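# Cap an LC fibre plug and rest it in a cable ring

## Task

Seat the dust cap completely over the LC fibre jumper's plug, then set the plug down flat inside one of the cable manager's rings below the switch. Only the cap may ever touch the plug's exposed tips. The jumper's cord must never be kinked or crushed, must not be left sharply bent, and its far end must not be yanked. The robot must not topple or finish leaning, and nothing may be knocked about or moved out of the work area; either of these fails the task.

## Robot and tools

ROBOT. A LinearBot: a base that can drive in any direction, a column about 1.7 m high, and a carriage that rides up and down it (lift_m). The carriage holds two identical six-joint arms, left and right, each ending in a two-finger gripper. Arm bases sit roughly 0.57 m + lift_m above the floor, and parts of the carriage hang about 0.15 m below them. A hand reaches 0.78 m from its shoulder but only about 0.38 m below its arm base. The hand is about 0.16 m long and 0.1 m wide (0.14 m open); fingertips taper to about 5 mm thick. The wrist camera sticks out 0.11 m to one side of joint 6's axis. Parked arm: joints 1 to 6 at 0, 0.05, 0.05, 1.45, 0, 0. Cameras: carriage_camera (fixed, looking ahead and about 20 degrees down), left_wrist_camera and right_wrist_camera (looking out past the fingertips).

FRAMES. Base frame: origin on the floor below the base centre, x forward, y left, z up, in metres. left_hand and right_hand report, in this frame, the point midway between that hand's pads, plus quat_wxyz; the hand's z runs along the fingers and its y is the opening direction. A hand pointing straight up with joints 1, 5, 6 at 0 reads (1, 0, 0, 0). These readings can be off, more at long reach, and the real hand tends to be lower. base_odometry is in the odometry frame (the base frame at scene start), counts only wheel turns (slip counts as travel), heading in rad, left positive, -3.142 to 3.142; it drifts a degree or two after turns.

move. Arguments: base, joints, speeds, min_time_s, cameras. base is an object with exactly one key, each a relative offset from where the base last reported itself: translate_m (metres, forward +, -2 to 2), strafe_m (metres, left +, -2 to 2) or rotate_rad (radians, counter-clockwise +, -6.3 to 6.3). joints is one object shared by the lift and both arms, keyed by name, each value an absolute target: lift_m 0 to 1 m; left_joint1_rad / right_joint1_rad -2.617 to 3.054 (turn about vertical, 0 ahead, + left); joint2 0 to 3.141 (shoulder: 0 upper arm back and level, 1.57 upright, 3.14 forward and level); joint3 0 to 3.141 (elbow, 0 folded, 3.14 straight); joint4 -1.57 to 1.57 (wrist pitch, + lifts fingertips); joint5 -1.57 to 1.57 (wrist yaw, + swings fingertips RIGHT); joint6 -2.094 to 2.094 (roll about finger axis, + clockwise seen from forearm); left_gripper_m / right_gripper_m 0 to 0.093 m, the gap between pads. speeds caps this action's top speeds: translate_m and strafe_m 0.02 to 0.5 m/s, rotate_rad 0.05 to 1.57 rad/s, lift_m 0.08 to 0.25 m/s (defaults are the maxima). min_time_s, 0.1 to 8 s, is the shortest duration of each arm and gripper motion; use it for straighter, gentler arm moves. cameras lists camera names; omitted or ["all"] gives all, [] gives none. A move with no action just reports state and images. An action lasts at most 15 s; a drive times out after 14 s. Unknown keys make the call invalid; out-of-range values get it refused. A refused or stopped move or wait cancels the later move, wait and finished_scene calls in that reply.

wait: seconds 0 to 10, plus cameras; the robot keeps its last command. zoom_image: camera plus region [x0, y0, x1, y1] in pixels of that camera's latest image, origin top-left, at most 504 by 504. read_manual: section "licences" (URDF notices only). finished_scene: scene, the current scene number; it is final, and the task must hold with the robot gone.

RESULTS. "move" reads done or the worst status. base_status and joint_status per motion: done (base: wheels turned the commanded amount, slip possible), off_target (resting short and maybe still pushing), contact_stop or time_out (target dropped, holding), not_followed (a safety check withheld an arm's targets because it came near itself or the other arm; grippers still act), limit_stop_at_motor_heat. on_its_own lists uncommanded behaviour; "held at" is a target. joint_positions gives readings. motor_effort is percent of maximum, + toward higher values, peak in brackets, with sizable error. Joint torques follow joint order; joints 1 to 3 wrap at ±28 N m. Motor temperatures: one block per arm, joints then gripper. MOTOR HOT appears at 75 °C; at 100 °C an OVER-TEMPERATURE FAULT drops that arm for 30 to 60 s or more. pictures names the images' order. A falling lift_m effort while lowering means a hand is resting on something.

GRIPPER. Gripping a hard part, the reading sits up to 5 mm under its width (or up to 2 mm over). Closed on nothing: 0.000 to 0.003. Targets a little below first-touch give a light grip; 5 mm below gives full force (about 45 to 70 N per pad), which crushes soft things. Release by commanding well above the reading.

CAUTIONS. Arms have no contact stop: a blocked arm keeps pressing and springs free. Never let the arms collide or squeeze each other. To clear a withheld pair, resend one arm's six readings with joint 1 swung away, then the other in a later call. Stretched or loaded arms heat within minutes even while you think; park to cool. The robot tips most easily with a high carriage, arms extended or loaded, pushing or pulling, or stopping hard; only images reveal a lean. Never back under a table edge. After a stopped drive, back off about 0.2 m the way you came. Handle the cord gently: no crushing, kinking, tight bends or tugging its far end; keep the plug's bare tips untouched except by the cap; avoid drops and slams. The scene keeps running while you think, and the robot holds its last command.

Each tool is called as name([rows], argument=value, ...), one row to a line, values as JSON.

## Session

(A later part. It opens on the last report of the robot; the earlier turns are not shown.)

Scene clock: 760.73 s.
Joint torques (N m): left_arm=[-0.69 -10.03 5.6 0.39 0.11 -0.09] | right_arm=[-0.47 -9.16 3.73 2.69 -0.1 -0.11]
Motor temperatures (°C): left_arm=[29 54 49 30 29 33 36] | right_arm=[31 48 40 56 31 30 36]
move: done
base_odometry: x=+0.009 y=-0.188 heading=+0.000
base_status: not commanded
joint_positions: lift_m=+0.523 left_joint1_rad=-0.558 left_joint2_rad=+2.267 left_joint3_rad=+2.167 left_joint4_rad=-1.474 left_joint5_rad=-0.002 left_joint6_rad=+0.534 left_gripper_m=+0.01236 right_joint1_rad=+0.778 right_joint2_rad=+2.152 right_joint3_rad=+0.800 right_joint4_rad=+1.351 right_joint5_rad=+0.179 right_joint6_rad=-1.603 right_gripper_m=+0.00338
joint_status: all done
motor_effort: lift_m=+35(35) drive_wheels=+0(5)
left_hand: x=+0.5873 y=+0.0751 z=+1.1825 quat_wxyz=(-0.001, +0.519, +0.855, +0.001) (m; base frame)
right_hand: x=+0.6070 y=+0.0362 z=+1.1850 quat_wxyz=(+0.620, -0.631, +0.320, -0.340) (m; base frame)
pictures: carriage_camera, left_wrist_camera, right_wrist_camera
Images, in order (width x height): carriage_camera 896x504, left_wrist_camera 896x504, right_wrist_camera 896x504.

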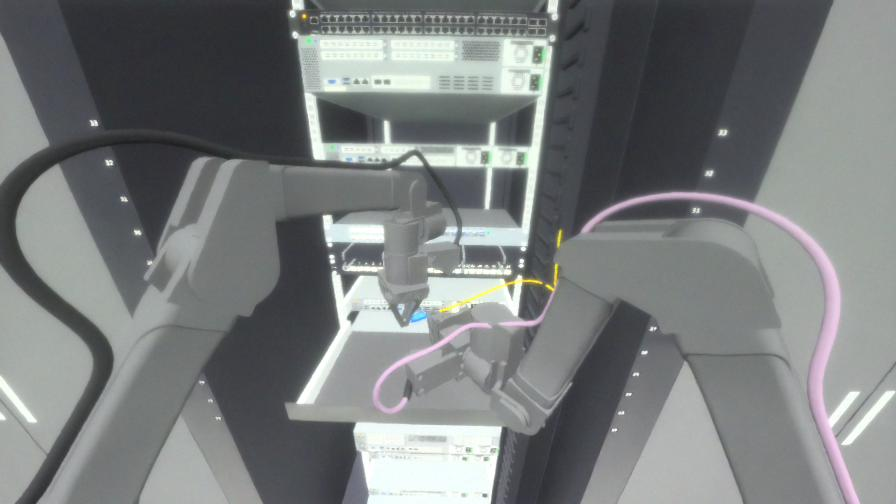

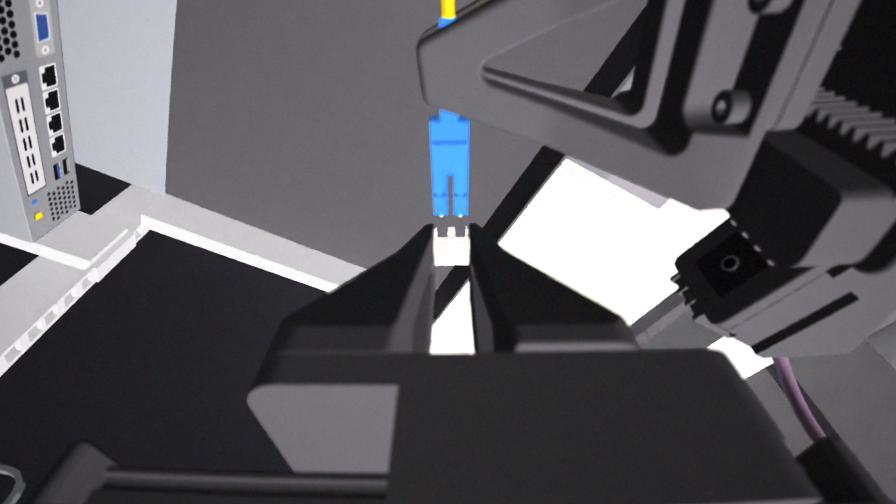

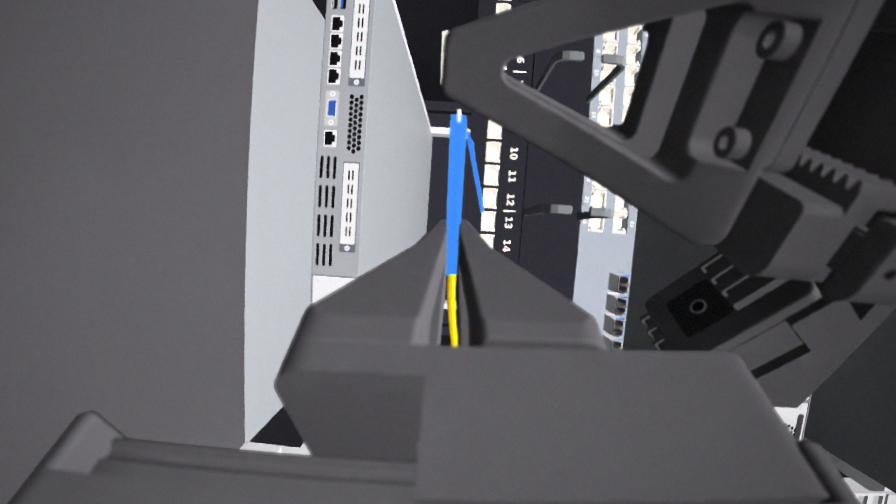

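move(joints={"left_joint1_rad": -0.567, "left_joint2_rad": 2.281, "left_joint3_rad": 2.207, "left_joint4_rad": -1.491, "left_joint5_rad": 0, "left_joint6_rad": 0.523}, min_time_s=2)

zoom_image(camera="left_wrist_camera", region=[380, 130, 530, 270])

zoom_image(camera="right_wrist_camera", region=[400, 20, 520, 140])

Scene clock: 784.27 s.
Joint torques (N m): left_arm=[-0.7 -9.87 9.66 0.1 0.11 -0.08] | right_arm=[-0.46 -9.16 3.74 2.69 -0.1 -0.11]
Motor temperatures (°C): left_arm=[29 54 49 30 29 33 36] | right_arm=[31 49 39 57 31 30 36]
move: done
base_odometry: x=+0.009 y=-0.188 heading=+0.000
base_status: not commanded
joint_positions: lift_m=+0.523 left_joint1_rad=-0.558 left_joint2_rad=+2.267 left_joint3_rad=+2.175 left_joint4_rad=-1.478 left_joint5_rad=-0.002 left_joint6_rad=+0.533 left_gripper_m=+0.01236 right_joint1_rad=+0.778 right_joint2_rad=+2.152 right_joint3_rad=+0.800 right_joint4_rad=+1.352 right_joint5_rad=+0.179 right_joint6_rad=-1.603 right_gripper_m=+0.00338
joint_status: all done
motor_effort: lift_m=+35(35) drive_wheels=+2(8)
left_hand: x=+0.5877 y=+0.0749 z=+1.1844 quat_wxyz=(+0.000, +0.519, +0.855, +0.001) (m; base frame)
right_hand: x=+0.6070 y=+0.0362 z=+1.1851 quat_wxyz=(+0.620, -0.630, +0.320, -0.340) (m; base frame)
pictures: carriage_camera, left_wrist_camera, right_wrist_camera
Images, in order (width x height): carriage_camera 896x504, left_wrist_camera 896x504, right_wrist_camera 896x504.

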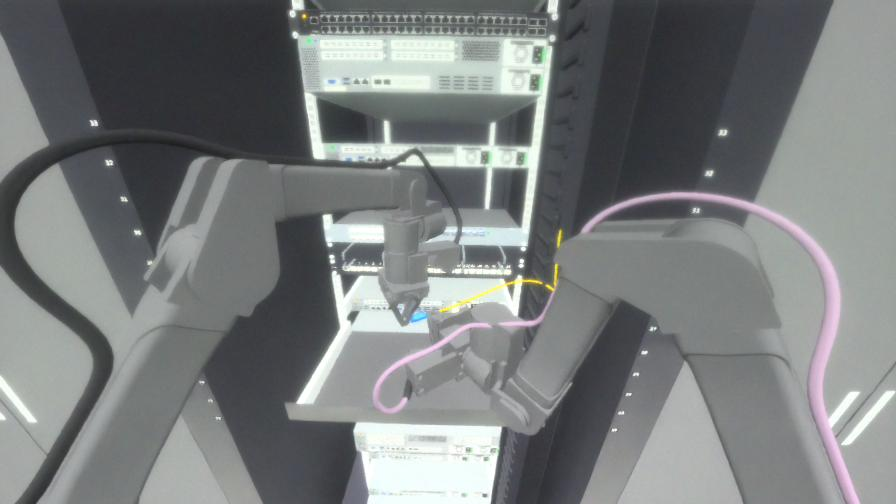

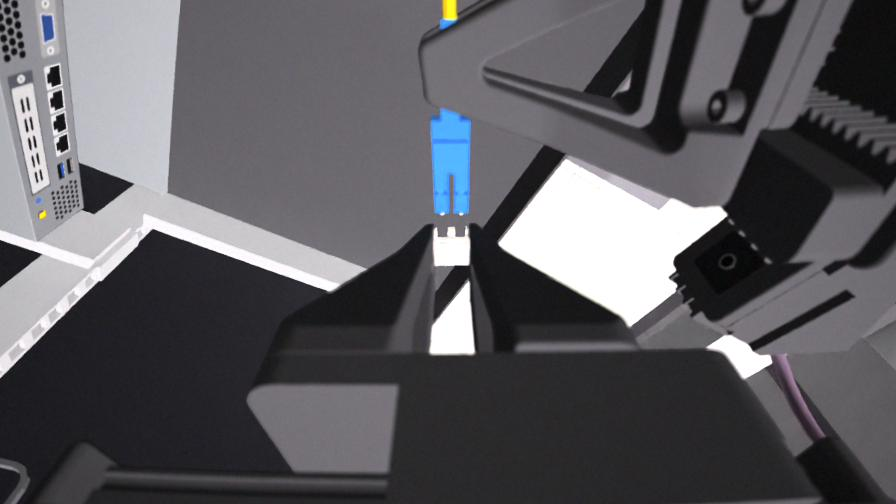

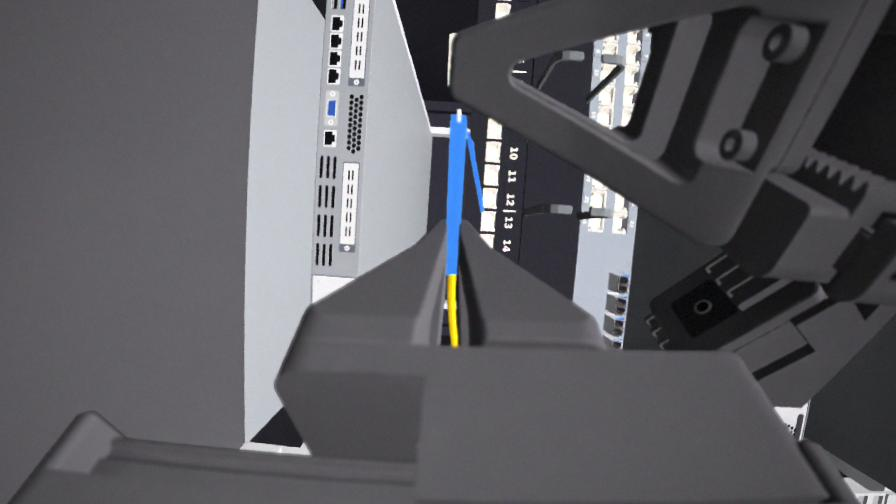

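Scaled by 3.360 from the camera's 896x504 image, which has a finer 1280x720 frame.

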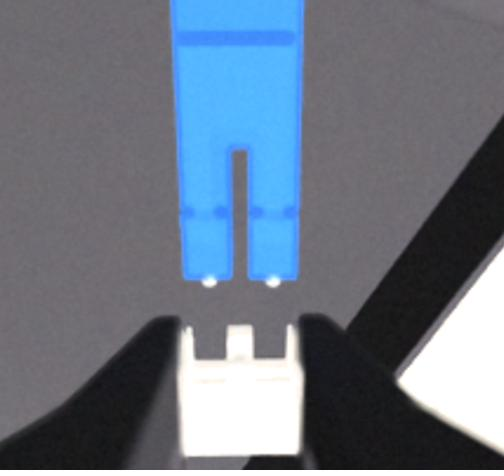

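Scaled by 4.200 from the camera's 896x504 image, which has a finer 1280x720 frame.

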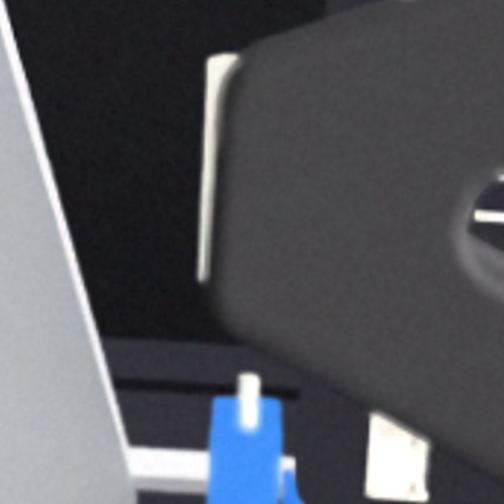

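move(joints={"left_joint1_rad": -0.573, "left_joint2_rad": 2.305, "left_joint3_rad": 2.248, "left_joint4_rad": -1.507, "left_joint5_rad": 0, "left_joint6_rad": 0.517}, min_time_s=2)

zoom_image(camera="left_wrist_camera", region=[380, 130, 530, 270])

zoom_image(camera="right_wrist_camera", region=[400, 20, 520, 140])

Scene clock: 798.33 s.
Joint torques (N m): left_arm=[-0.62 -9.83 9.72 0.1 0.11 -0.1] | right_arm=[-0.47 -9.14 3.73 2.68 -0.1 -0.11]
Motor temperatures (°C): left_arm=[29 54 50 30 29 33 36] | right_arm=[31 49 39 57 31 30 36]
move: done
base_odometry: x=+0.009 y=-0.188 heading=+0.000
base_status: not commanded
joint_positions: lift_m=+0.523 left_joint1_rad=-0.565 left_joint2_rad=+2.289 left_joint3_rad=+2.215 left_joint4_rad=-1.494 left_joint5_rad=-0.002 left_joint6_rad=+0.528 left_gripper_m=+0.01236 right_joint1_rad=+0.778 right_joint2_rad=+2.152 right_joint3_rad=+0.800 right_joint4_rad=+1.352 right_joint5_rad=+0.179 right_joint6_rad=-1.603 right_gripper_m=+0.00338
joint_status: all done
motor_effort: lift_m=+35(35) drive_wheels=+1(5)
left_hand: x=+0.5896 y=+0.0701 z=+1.1852 quat_wxyz=(+0.001, +0.520, +0.854, +0.001) (m; base frame)
right_hand: x=+0.6070 y=+0.0362 z=+1.1851 quat_wxyz=(+0.620, -0.630, +0.320, -0.340) (m; base frame)
pictures: carriage_camera, left_wrist_camera, right_wrist_camera
Images, in order (width x height): carriage_camera 896x504, left_wrist_camera 896x504, right_wrist_camera 896x504.

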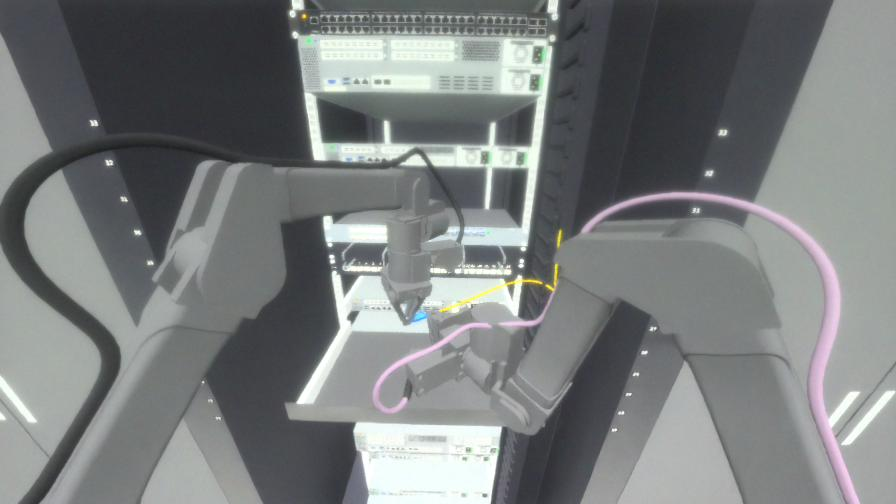

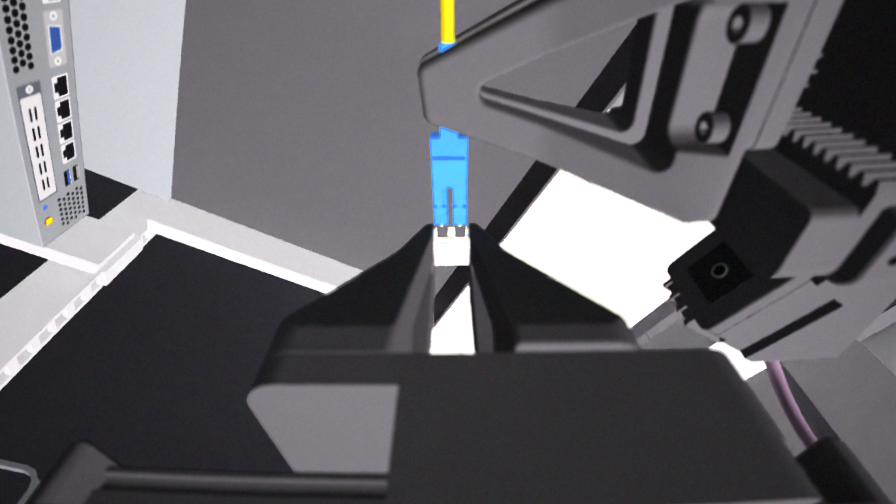

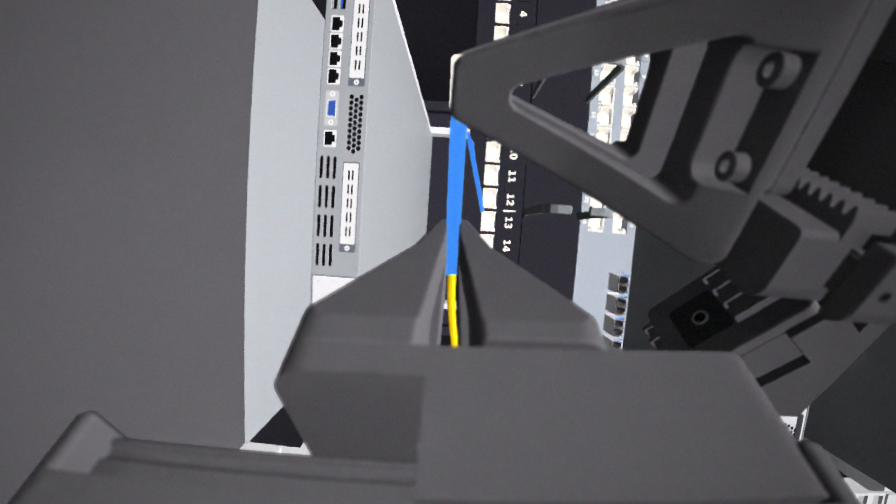

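Scaled by 3.360 from the camera's 896x504 image, which has a finer 1280x720 frame.

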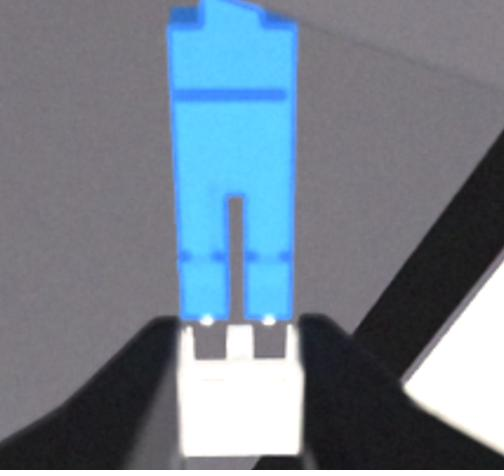

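Scaled by 4.200 from the camera's 896x504 image, which has a finer 1280x720 frame.

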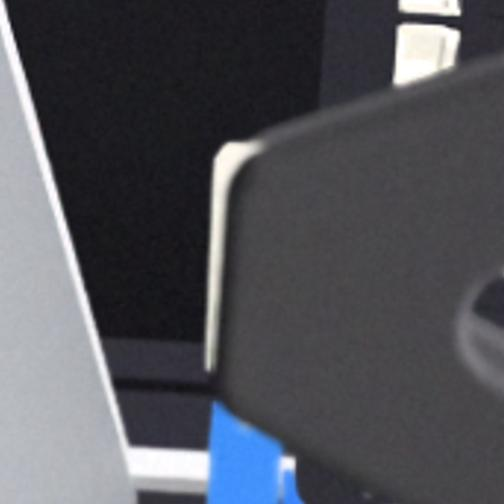

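move(joints={"left_joint1_rad": -0.576, "left_joint2_rad": 2.320, "left_joint3_rad": 2.269, "left_joint4_rad": -1.514, "left_joint5_rad": 0, "left_joint6_rad": 0.514}, min_time_s=2, cameras=["left_wrist_camera", "right_wrist_camera"])

zoom_image(camera="left_wrist_camera", region=[380, 130, 530, 270])

zoom_image(camera="right_wrist_camera", region=[400, 20, 520, 140])

Scene clock: 813.63 s.
Joint torques (N m): left_arm=[-0.59 -9.92 9.72 0.1 0.11 -0.09] | right_arm=[-0.46 -9.14 3.75 2.69 -0.1 -0.11]
Motor temperatures (°C): left_arm=[29 55 50 30 29 33 36] | right_arm=[31 49 39 57 31 30 36]
move: done
base_odometry: x=+0.009 y=-0.188 heading=+0.000
base_status: not commanded
joint_positions: lift_m=+0.523 left_joint1_rad=-0.568 left_joint2_rad=+2.304 left_joint3_rad=+2.236 left_joint4_rad=-1.501 left_joint5_rad=-0.002 left_joint6_rad=+0.525 left_gripper_m=+0.01236 right_joint1_rad=+0.778 right_joint2_rad=+2.152 right_joint3_rad=+0.800 right_joint4_rad=+1.352 right_joint5_rad=+0.179 right_joint6_rad=-1.603 right_gripper_m=+0.00338
joint_status: all done
motor_effort: lift_m=+35(36) drive_wheels=+1(5)
left_hand: x=+0.5911 y=+0.0676 z=+1.1841 quat_wxyz=(+0.001, +0.520, +0.854, +0.001) (m; base frame)
right_hand: x=+0.6070 y=+0.0362 z=+1.1851 quat_wxyz=(+0.620, -0.630, +0.320, -0.340) (m; base frame)
pictures: left_wrist_camera, right_wrist_camera
Images, in order (width x height): left_wrist_camera 896x504, right_wrist_camera 896x504.

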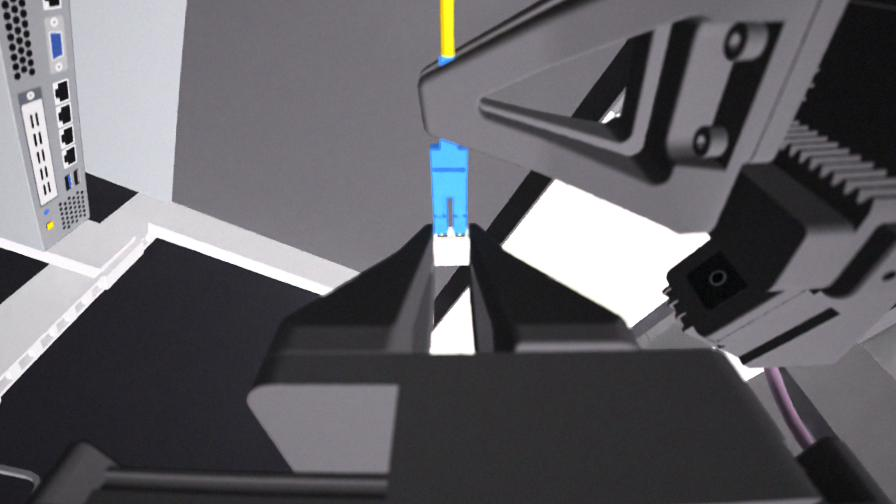

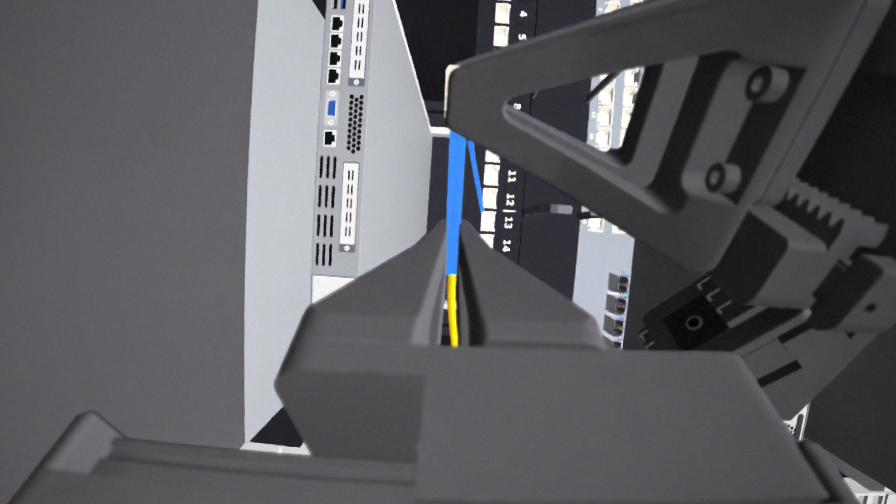

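Scaled by 3.360 from the camera's 896x504 image, which has a finer 1280x720 frame.

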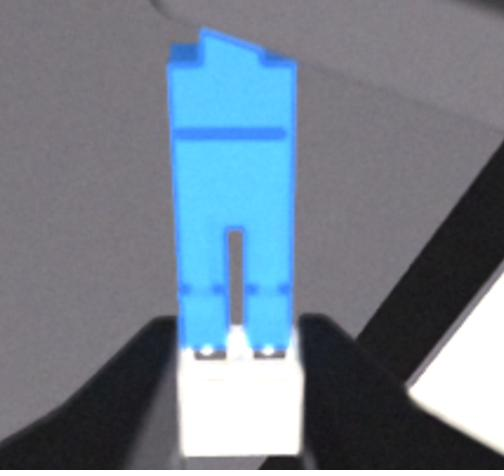

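Scaled by 4.200 from the camera's 896x504 image, which has a finer 1280x720 frame.

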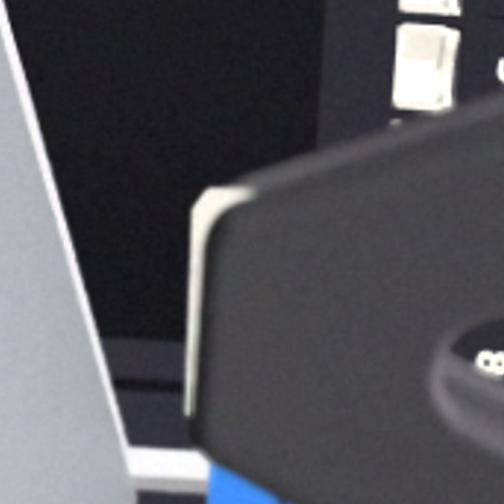

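move(joints={"left_joint2_rad": 2.325, "left_joint3_rad": 2.279, "left_joint4_rad": -1.519}, min_time_s=1, cameras=["left_wrist_camera", "right_wrist_camera"])

zoom_image(camera="left_wrist_camera", region=[410, 180, 500, 270])

zoom_image(camera="right_wrist_camera", region=[400, 20, 520, 140])

Scene clock: 832.67 s.
Joint torques (N m): left_arm=[-0.61 -9.92 9.72 0.11 0.11 -0.09] | right_arm=[-0.46 -9.16 3.73 2.68 -0.1 -0.11]
Motor temperatures (°C): left_arm=[29 58 51 30 29 33 36] | right_arm=[31 49 39 58 31 30 36]
move: done
base_odometry: x=+0.009 y=-0.188 heading=+0.000
base_status: not commanded
joint_positions: lift_m=+0.523 left_joint1_rad=-0.568 left_joint2_rad=+2.309 left_joint3_rad=+2.246 left_joint4_rad=-1.507 left_joint5_rad=-0.002 left_joint6_rad=+0.524 left_gripper_m=+0.01236 right_joint1_rad=+0.778 right_joint2_rad=+2.152 right_joint3_rad=+0.800 right_joint4_rad=+1.352 right_joint5_rad=+0.179 right_joint6_rad=-1.603 right_gripper_m=+0.00338
joint_status: all done
motor_effort: lift_m=+35(36) drive_wheels=+1(4)
left_hand: x=+0.5916 y=+0.0672 z=+1.1844 quat_wxyz=(+0.001, +0.519, +0.855, +0.001) (m; base frame)
right_hand: x=+0.6070 y=+0.0362 z=+1.1851 quat_wxyz=(+0.620, -0.630, +0.320, -0.340) (m; base frame)
pictures: left_wrist_camera, right_wrist_camera
Images, in order (width x height): left_wrist_camera 896x504, right_wrist_camera 896x504.

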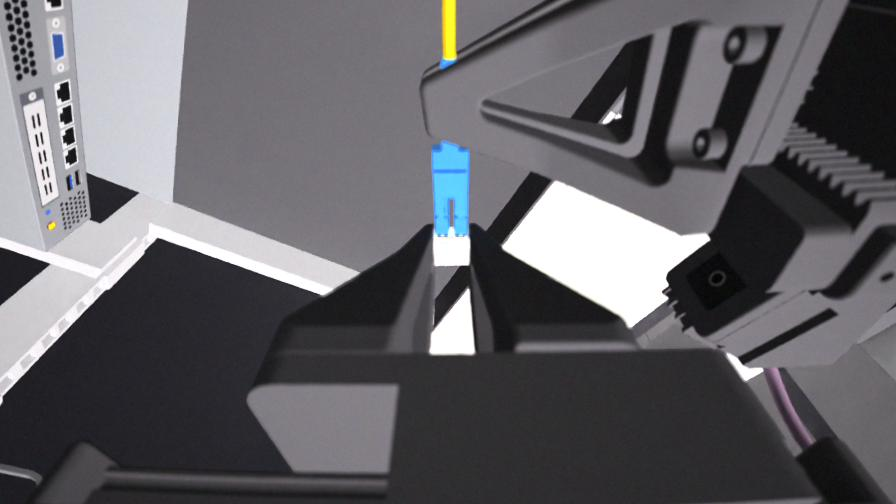

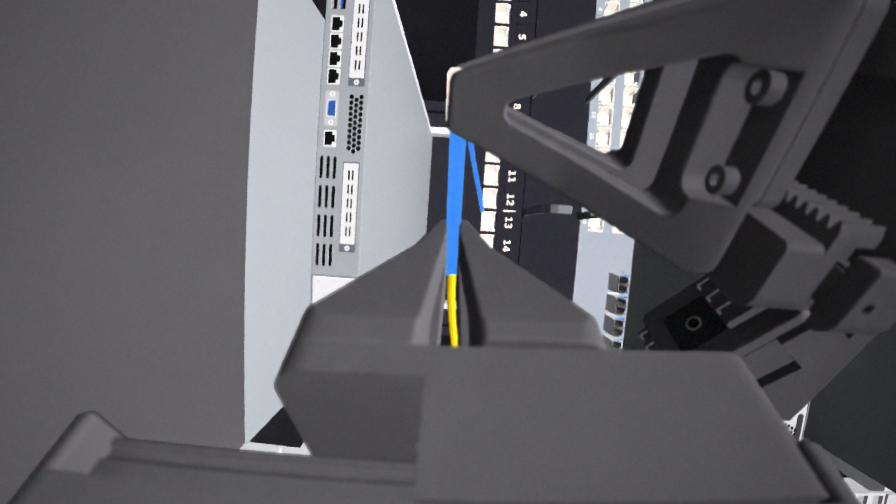

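Scaled by 5.600 from the camera's 896x504 image, which has a finer 1280x720 frame.

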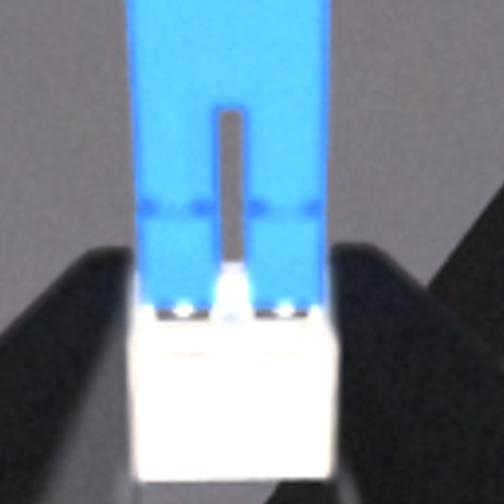

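Scaled by 4.200 from the camera's 896x504 image, which has a finer 1280x720 frame.

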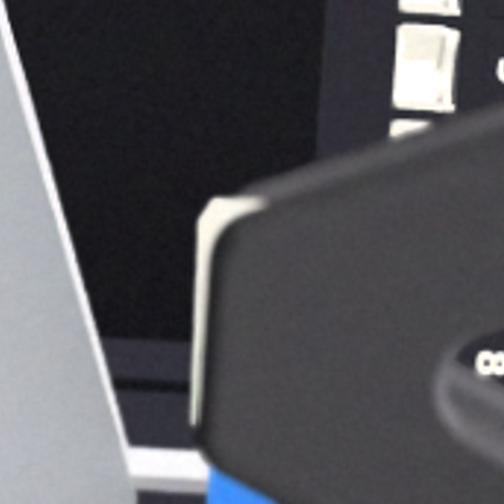

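move(joints={"left_joint1_rad": -0.5805, "left_joint2_rad": 2.344, "left_joint3_rad": 2.311, "left_joint4_rad": -1.532, "left_joint5_rad": 0, "left_joint6_rad": 0.510}, min_time_s=2, cameras=["left_wrist_camera", "right_wrist_camera"])

zoom_image(camera="left_wrist_camera", region=[410, 180, 500, 270])

zoom_image(camera="right_wrist_camera", region=[400, 20, 520, 140])

Scene clock: 851.47 s.
Joint torques (N m): left_arm=[-0.72 -10.02 9.68 0.14 0.11 -0.09] | right_arm=[-0.46 -9.14 3.73 2.68 -0.1 -0.11]
Motor temperatures (°C): left_arm=[29 59 54 30 29 33 36] | right_arm=[31 49 39 58 31 30 36]
move: done
base_odometry: x=+0.009 y=-0.188 heading=+0.000
base_status: not commanded
joint_positions: lift_m=+0.523 left_joint1_rad=-0.571 left_joint2_rad=+2.327 left_joint3_rad=+2.278 left_joint4_rad=-1.523 left_joint5_rad=-0.002 left_joint6_rad=+0.521 left_gripper_m=+0.01236 right_joint1_rad=+0.778 right_joint2_rad=+2.152 right_joint3_rad=+0.800 right_joint4_rad=+1.352 right_joint5_rad=+0.179 right_joint6_rad=-1.603 right_gripper_m=+0.00338
joint_status: all done
motor_effort: lift_m=+35(35) drive_wheels=+0(6)
left_hand: x=+0.5927 y=+0.0649 z=+1.1845 quat_wxyz=(-0.001, +0.519, +0.855, +0.001) (m; base frame)
right_hand: x=+0.6070 y=+0.0362 z=+1.1851 quat_wxyz=(+0.620, -0.630, +0.320, -0.340) (m; base frame)
pictures: left_wrist_camera, right_wrist_camera
Images, in order (width x height): left_wrist_camera 896x504, right_wrist_camera 896x504.

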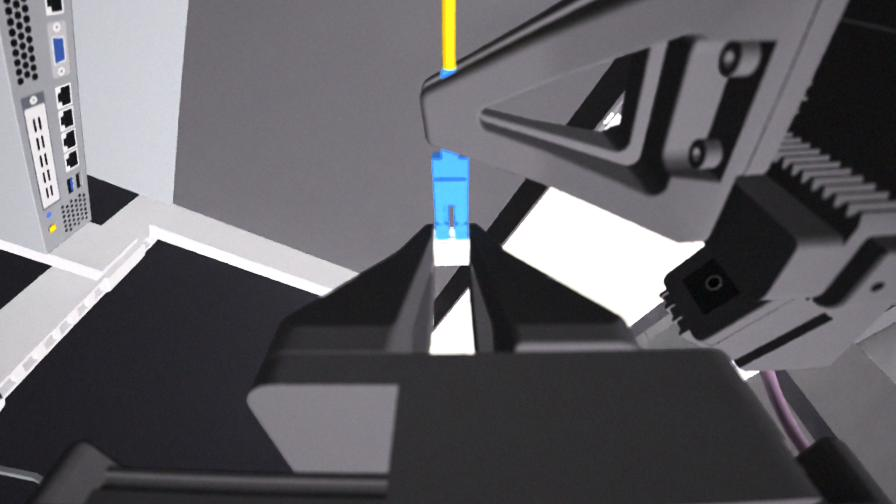

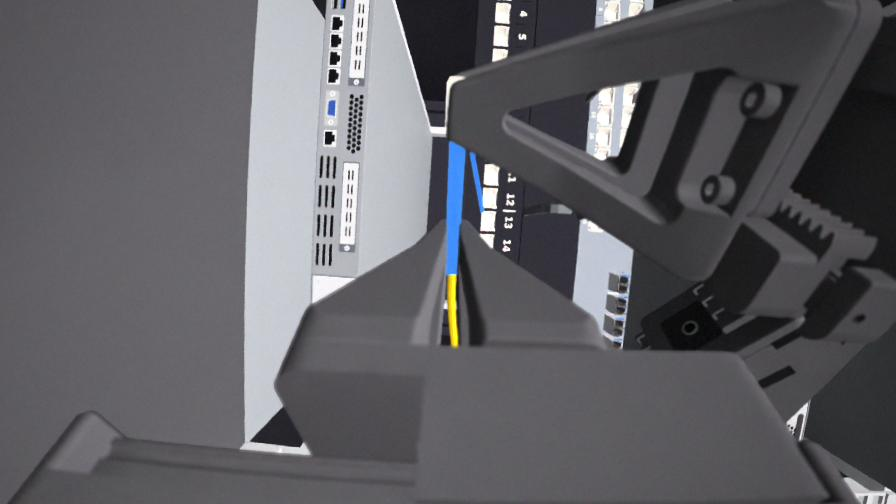

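Scaled by 5.600 from the camera's 896x504 image, which has a finer 1280x720 frame.

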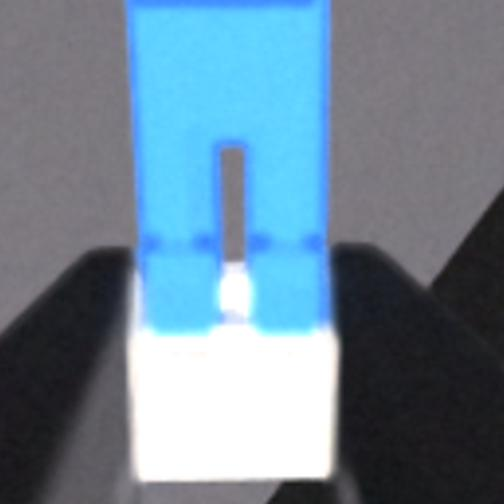

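Scaled by 4.200 from the camera's 896x504 image, which has a finer 1280x720 frame.

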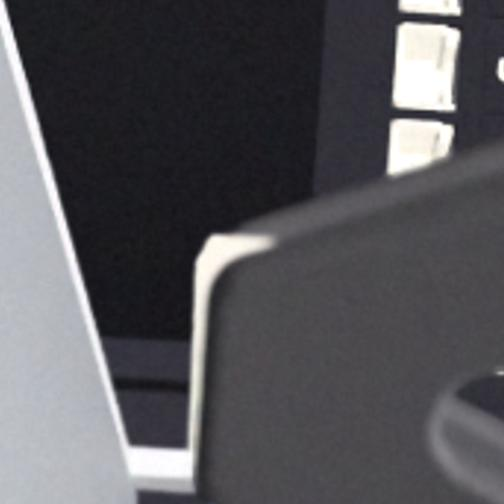

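move(joints={"left_joint1_rad": -0.586, "left_joint2_rad": 2.363, "left_joint3_rad": 2.343, "left_joint4_rad": -1.545, "left_joint5_rad": 0, "left_joint6_rad": 0.506}, min_time_s=2, cameras=["left_wrist_camera", "right_wrist_camera"])

zoom_image(camera="left_wrist_camera", region=[410, 180, 500, 270])

zoom_image(camera="right_wrist_camera", region=[400, 40, 520, 160])

Scene clock: 860.20 s.
Joint torques (N m): left_arm=[-0.99 -10.06 9.69 0.19 0.1 -0.08] | right_arm=[-0.46 -9.16 3.71 2.68 -0.1 -0.11]
Motor temperatures (°C): left_arm=[29 59 54 30 29 33 36] | right_arm=[31 49 39 58 31 30 36]
move: done
base_odometry: x=+0.009 y=-0.188 heading=+0.000
base_status: not commanded
joint_positions: lift_m=+0.523 left_joint1_rad=-0.573 left_joint2_rad=+2.346 left_joint3_rad=+2.310 left_joint4_rad=-1.542 left_joint5_rad=-0.002 left_joint6_rad=+0.517 left_gripper_m=+0.01236 right_joint1_rad=+0.778 right_joint2_rad=+2.152 right_joint3_rad=+0.800 right_joint4_rad=+1.352 right_joint5_rad=+0.179 right_joint6_rad=-1.603 right_gripper_m=+0.00338
joint_status: all done
motor_effort: lift_m=+35(36) drive_wheels=+3(7)
left_hand: x=+0.5934 y=+0.0633 z=+1.1842 quat_wxyz=(-0.004, +0.518, +0.855, +0.001) (m; base frame)
right_hand: x=+0.6070 y=+0.0362 z=+1.1851 quat_wxyz=(+0.620, -0.630, +0.320, -0.340) (m; base frame)
pictures: left_wrist_camera, right_wrist_camera
Images, in order (width x height): left_wrist_camera 896x504, right_wrist_camera 896x504.

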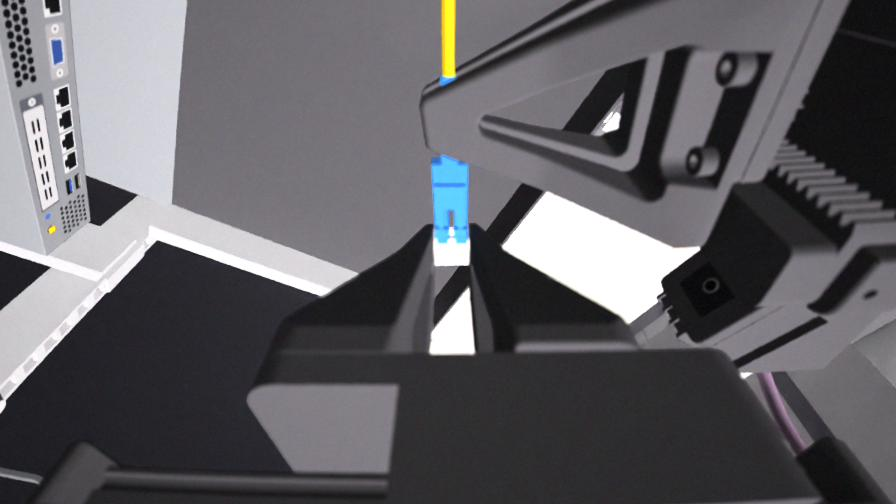

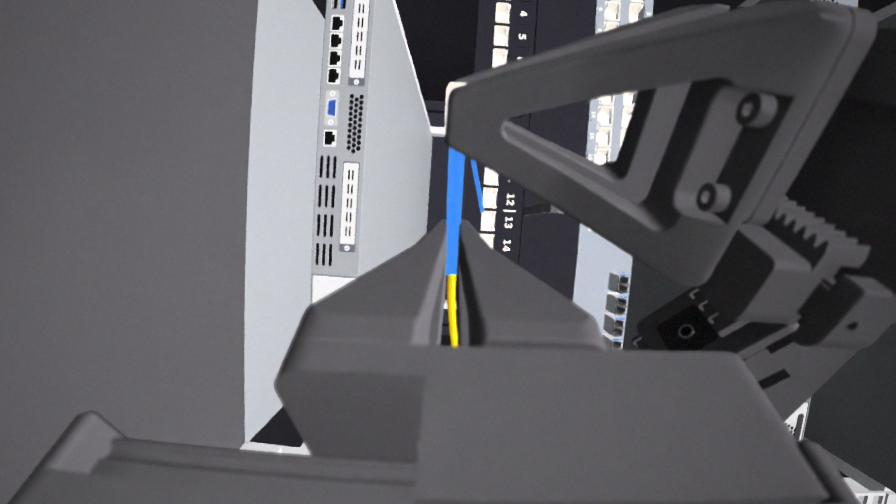

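Scaled by 5.600 from the camera's 896x504 image, which has a finer 1280x720 frame.

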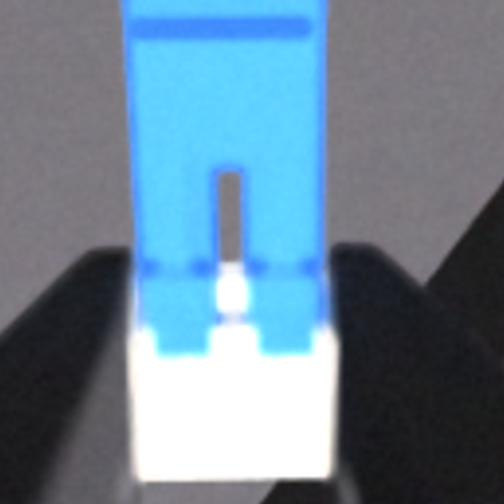

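Scaled by 4.200 from the camera's 896x504 image, which has a finer 1280x720 frame.

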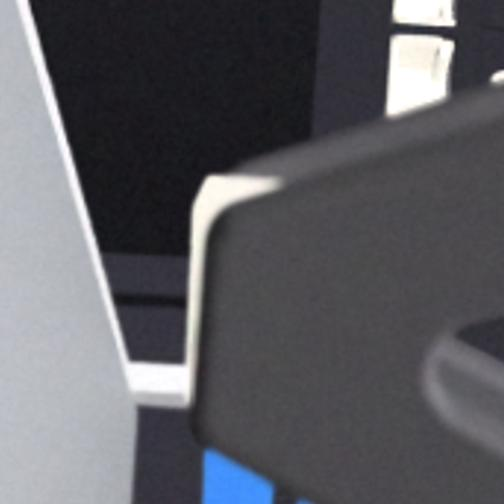

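move(joints={"left_joint1_rad": -0.598, "left_joint2_rad": 2.377, "left_joint3_rad": 2.367, "left_joint4_rad": -1.552, "left_joint5_rad": 0, "left_joint6_rad": 0.502}, min_time_s=2, cameras=["left_wrist_camera", "right_wrist_camera"])

zoom_image(camera="left_wrist_camera", region=[410, 180, 500, 270])

zoom_image(camera="right_wrist_camera", region=[400, 40, 520, 160])

Scene clock: 881.37 s.
Joint torques (N m): left_arm=[-1.28 -10.11 9.72 0.25 0.17 -0.09] | right_arm=[-0.12 -9.14 3.74 2.68 -0.09 -0.11]
Motor temperatures (°C): left_arm=[29 58 52 30 29 33 36] | right_arm=[31 49 39 58 31 30 36]
move: done
base_odometry: x=+0.009 y=-0.188 heading=+0.000
base_status: not commanded
joint_positions: lift_m=+0.523 left_joint1_rad=-0.582 left_joint2_rad=+2.360 left_joint3_rad=+2.333 left_joint4_rad=-1.555 left_joint5_rad=-0.009 left_joint6_rad=+0.512 left_gripper_m=+0.01236 right_joint1_rad=+0.774 right_joint2_rad=+2.152 right_joint3_rad=+0.800 right_joint4_rad=+1.352 right_joint5_rad=+0.179 right_joint6_rad=-1.603 right_gripper_m=+0.00338
joint_status: all done
motor_effort: lift_m=+35(35) drive_wheels=+3(6)
left_hand: x=+0.5931 y=+0.0604 z=+1.1842 quat_wxyz=(-0.005, +0.520, +0.854, +0.005) (m; base frame)
right_hand: x=+0.6083 y=+0.0347 z=+1.1851 quat_wxyz=(+0.619, -0.630, +0.321, -0.341) (m; base frame)
pictures: left_wrist_camera, right_wrist_camera
Images, in order (width x height): left_wrist_camera 896x504, right_wrist_camera 896x504.

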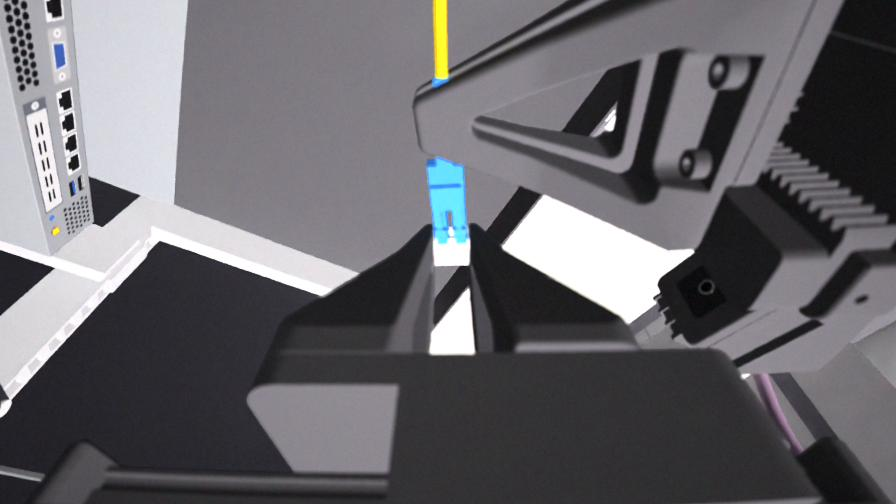

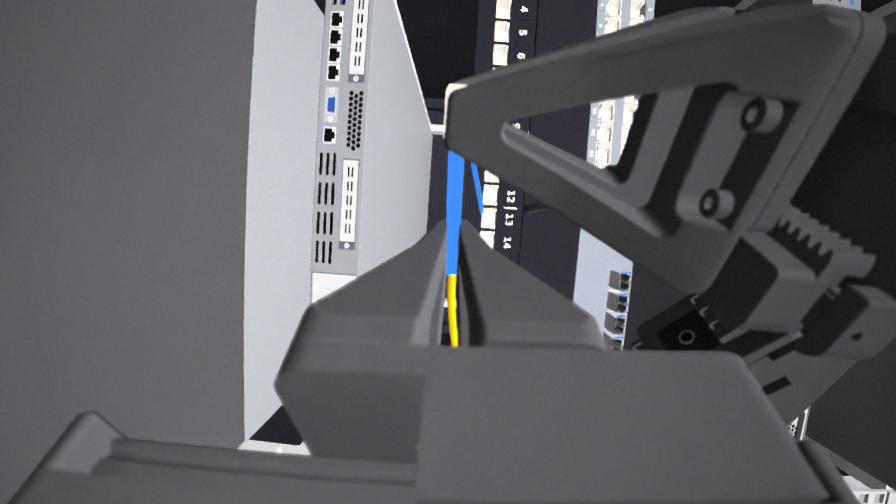

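Scaled by 5.600 from the camera's 896x504 image, which has a finer 1280x720 frame.

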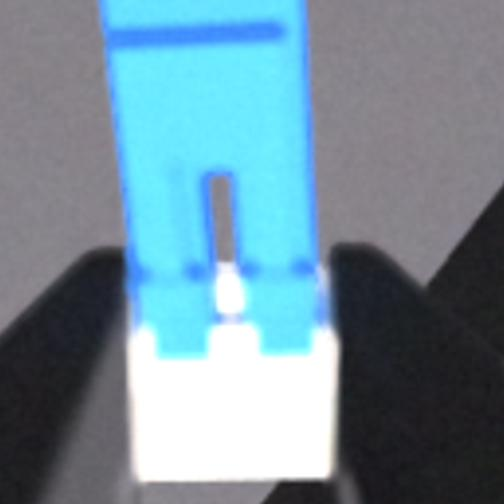

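Scaled by 4.200 from the camera's 896x504 image, which has a finer 1280x720 frame.

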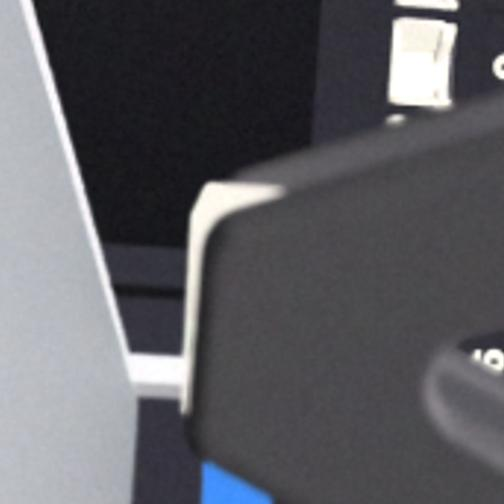

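move(joints={"right_joint1_rad": 0.788, "left_joint1_rad": -0.594}, min_time_s=1.5, cameras=["left_wrist_camera", "right_wrist_camera"])

zoom_image(camera="left_wrist_camera", region=[410, 180, 500, 270])

zoom_image(camera="right_wrist_camera", region=[400, 40, 520, 160])

Scene clock: 894.83 s.
Joint torques (N m): left_arm=[-0.95 -10.09 9.68 0.27 0.17 -0.08] | right_arm=[1.24 -9.16 3.74 2.69 -0.1 -0.11]
Motor temperatures (°C): left_arm=[29 60 52 30 29 33 36] | right_arm=[31 49 39 59 31 30 36]
move: done
base_odometry: x=+0.009 y=-0.188 heading=+0.000
base_status: not commanded
joint_positions: lift_m=+0.523 left_joint1_rad=-0.582 left_joint2_rad=+2.360 left_joint3_rad=+2.333 left_joint4_rad=-1.557 left_joint5_rad=-0.010 left_joint6_rad=+0.512 left_gripper_m=+0.01236 right_joint1_rad=+0.776 right_joint2_rad=+2.152 right_joint3_rad=+0.800 right_joint4_rad=+1.352 right_joint5_rad=+0.179 right_joint6_rad=-1.603 right_gripper_m=+0.00338
joint_status: all done
motor_effort: lift_m=+35(35) drive_wheels=+2(5)
left_hand: x=+0.5928 y=+0.0608 z=+1.1842 quat_wxyz=(-0.006, +0.520, +0.854, +0.005) (m; base frame)
right_hand: x=+0.6079 y=+0.0352 z=+1.1851 quat_wxyz=(+0.619, -0.630, +0.321, -0.341) (m; base frame)
pictures: left_wrist_camera, right_wrist_camera
Images, in order (width x height): left_wrist_camera 896x504, right_wrist_camera 896x504.

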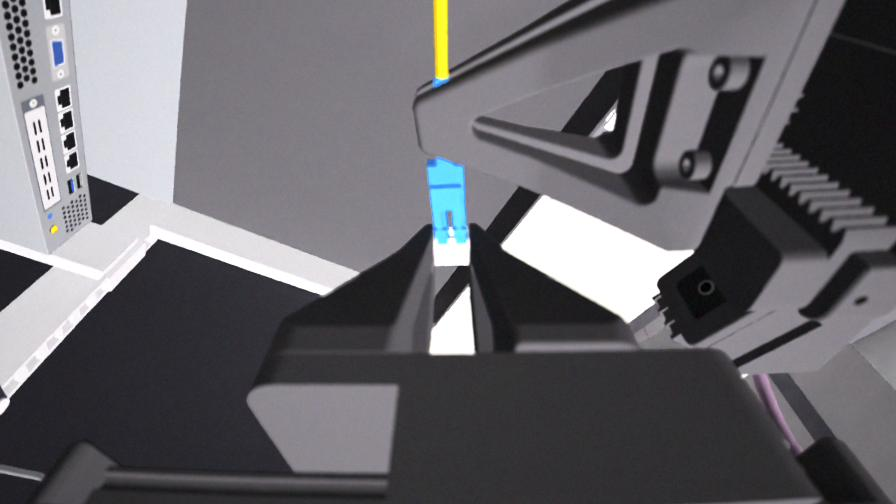

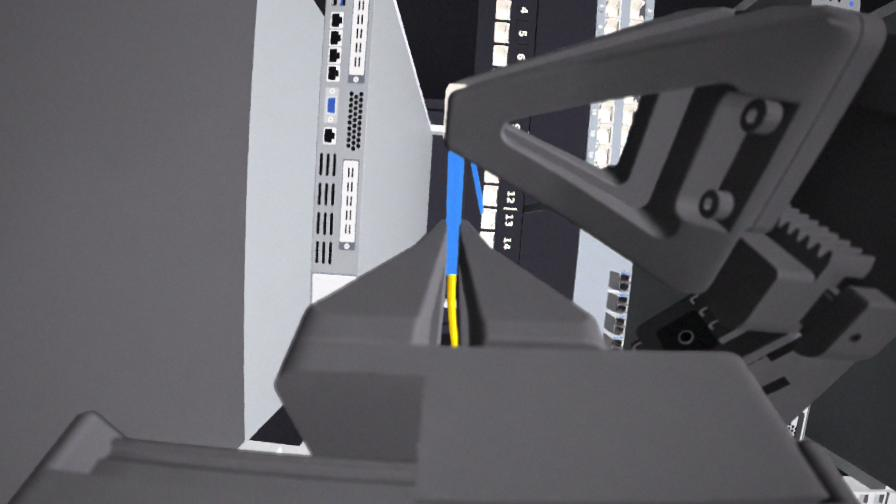

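Scaled by 5.600 from the camera's 896x504 image, which has a finer 1280x720 frame.

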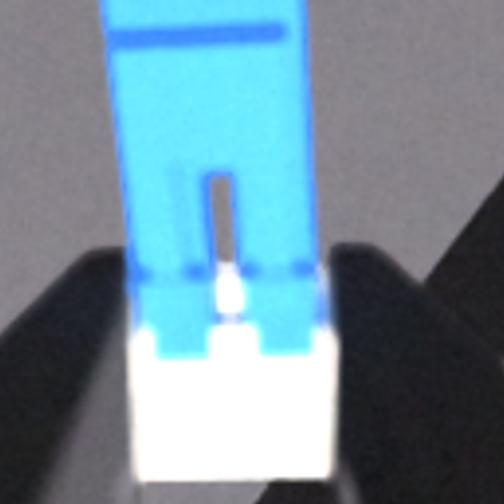

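Scaled by 4.200 from the camera's 896x504 image, which has a finer 1280x720 frame.

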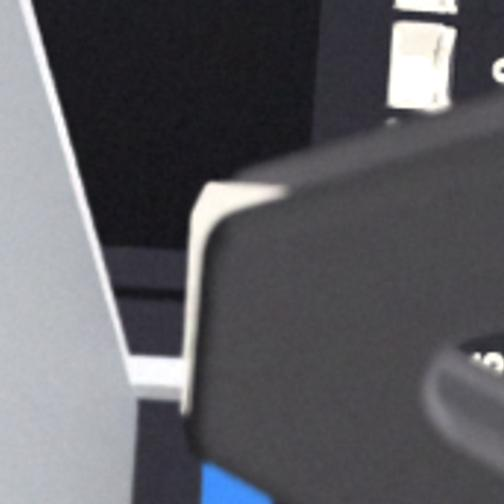

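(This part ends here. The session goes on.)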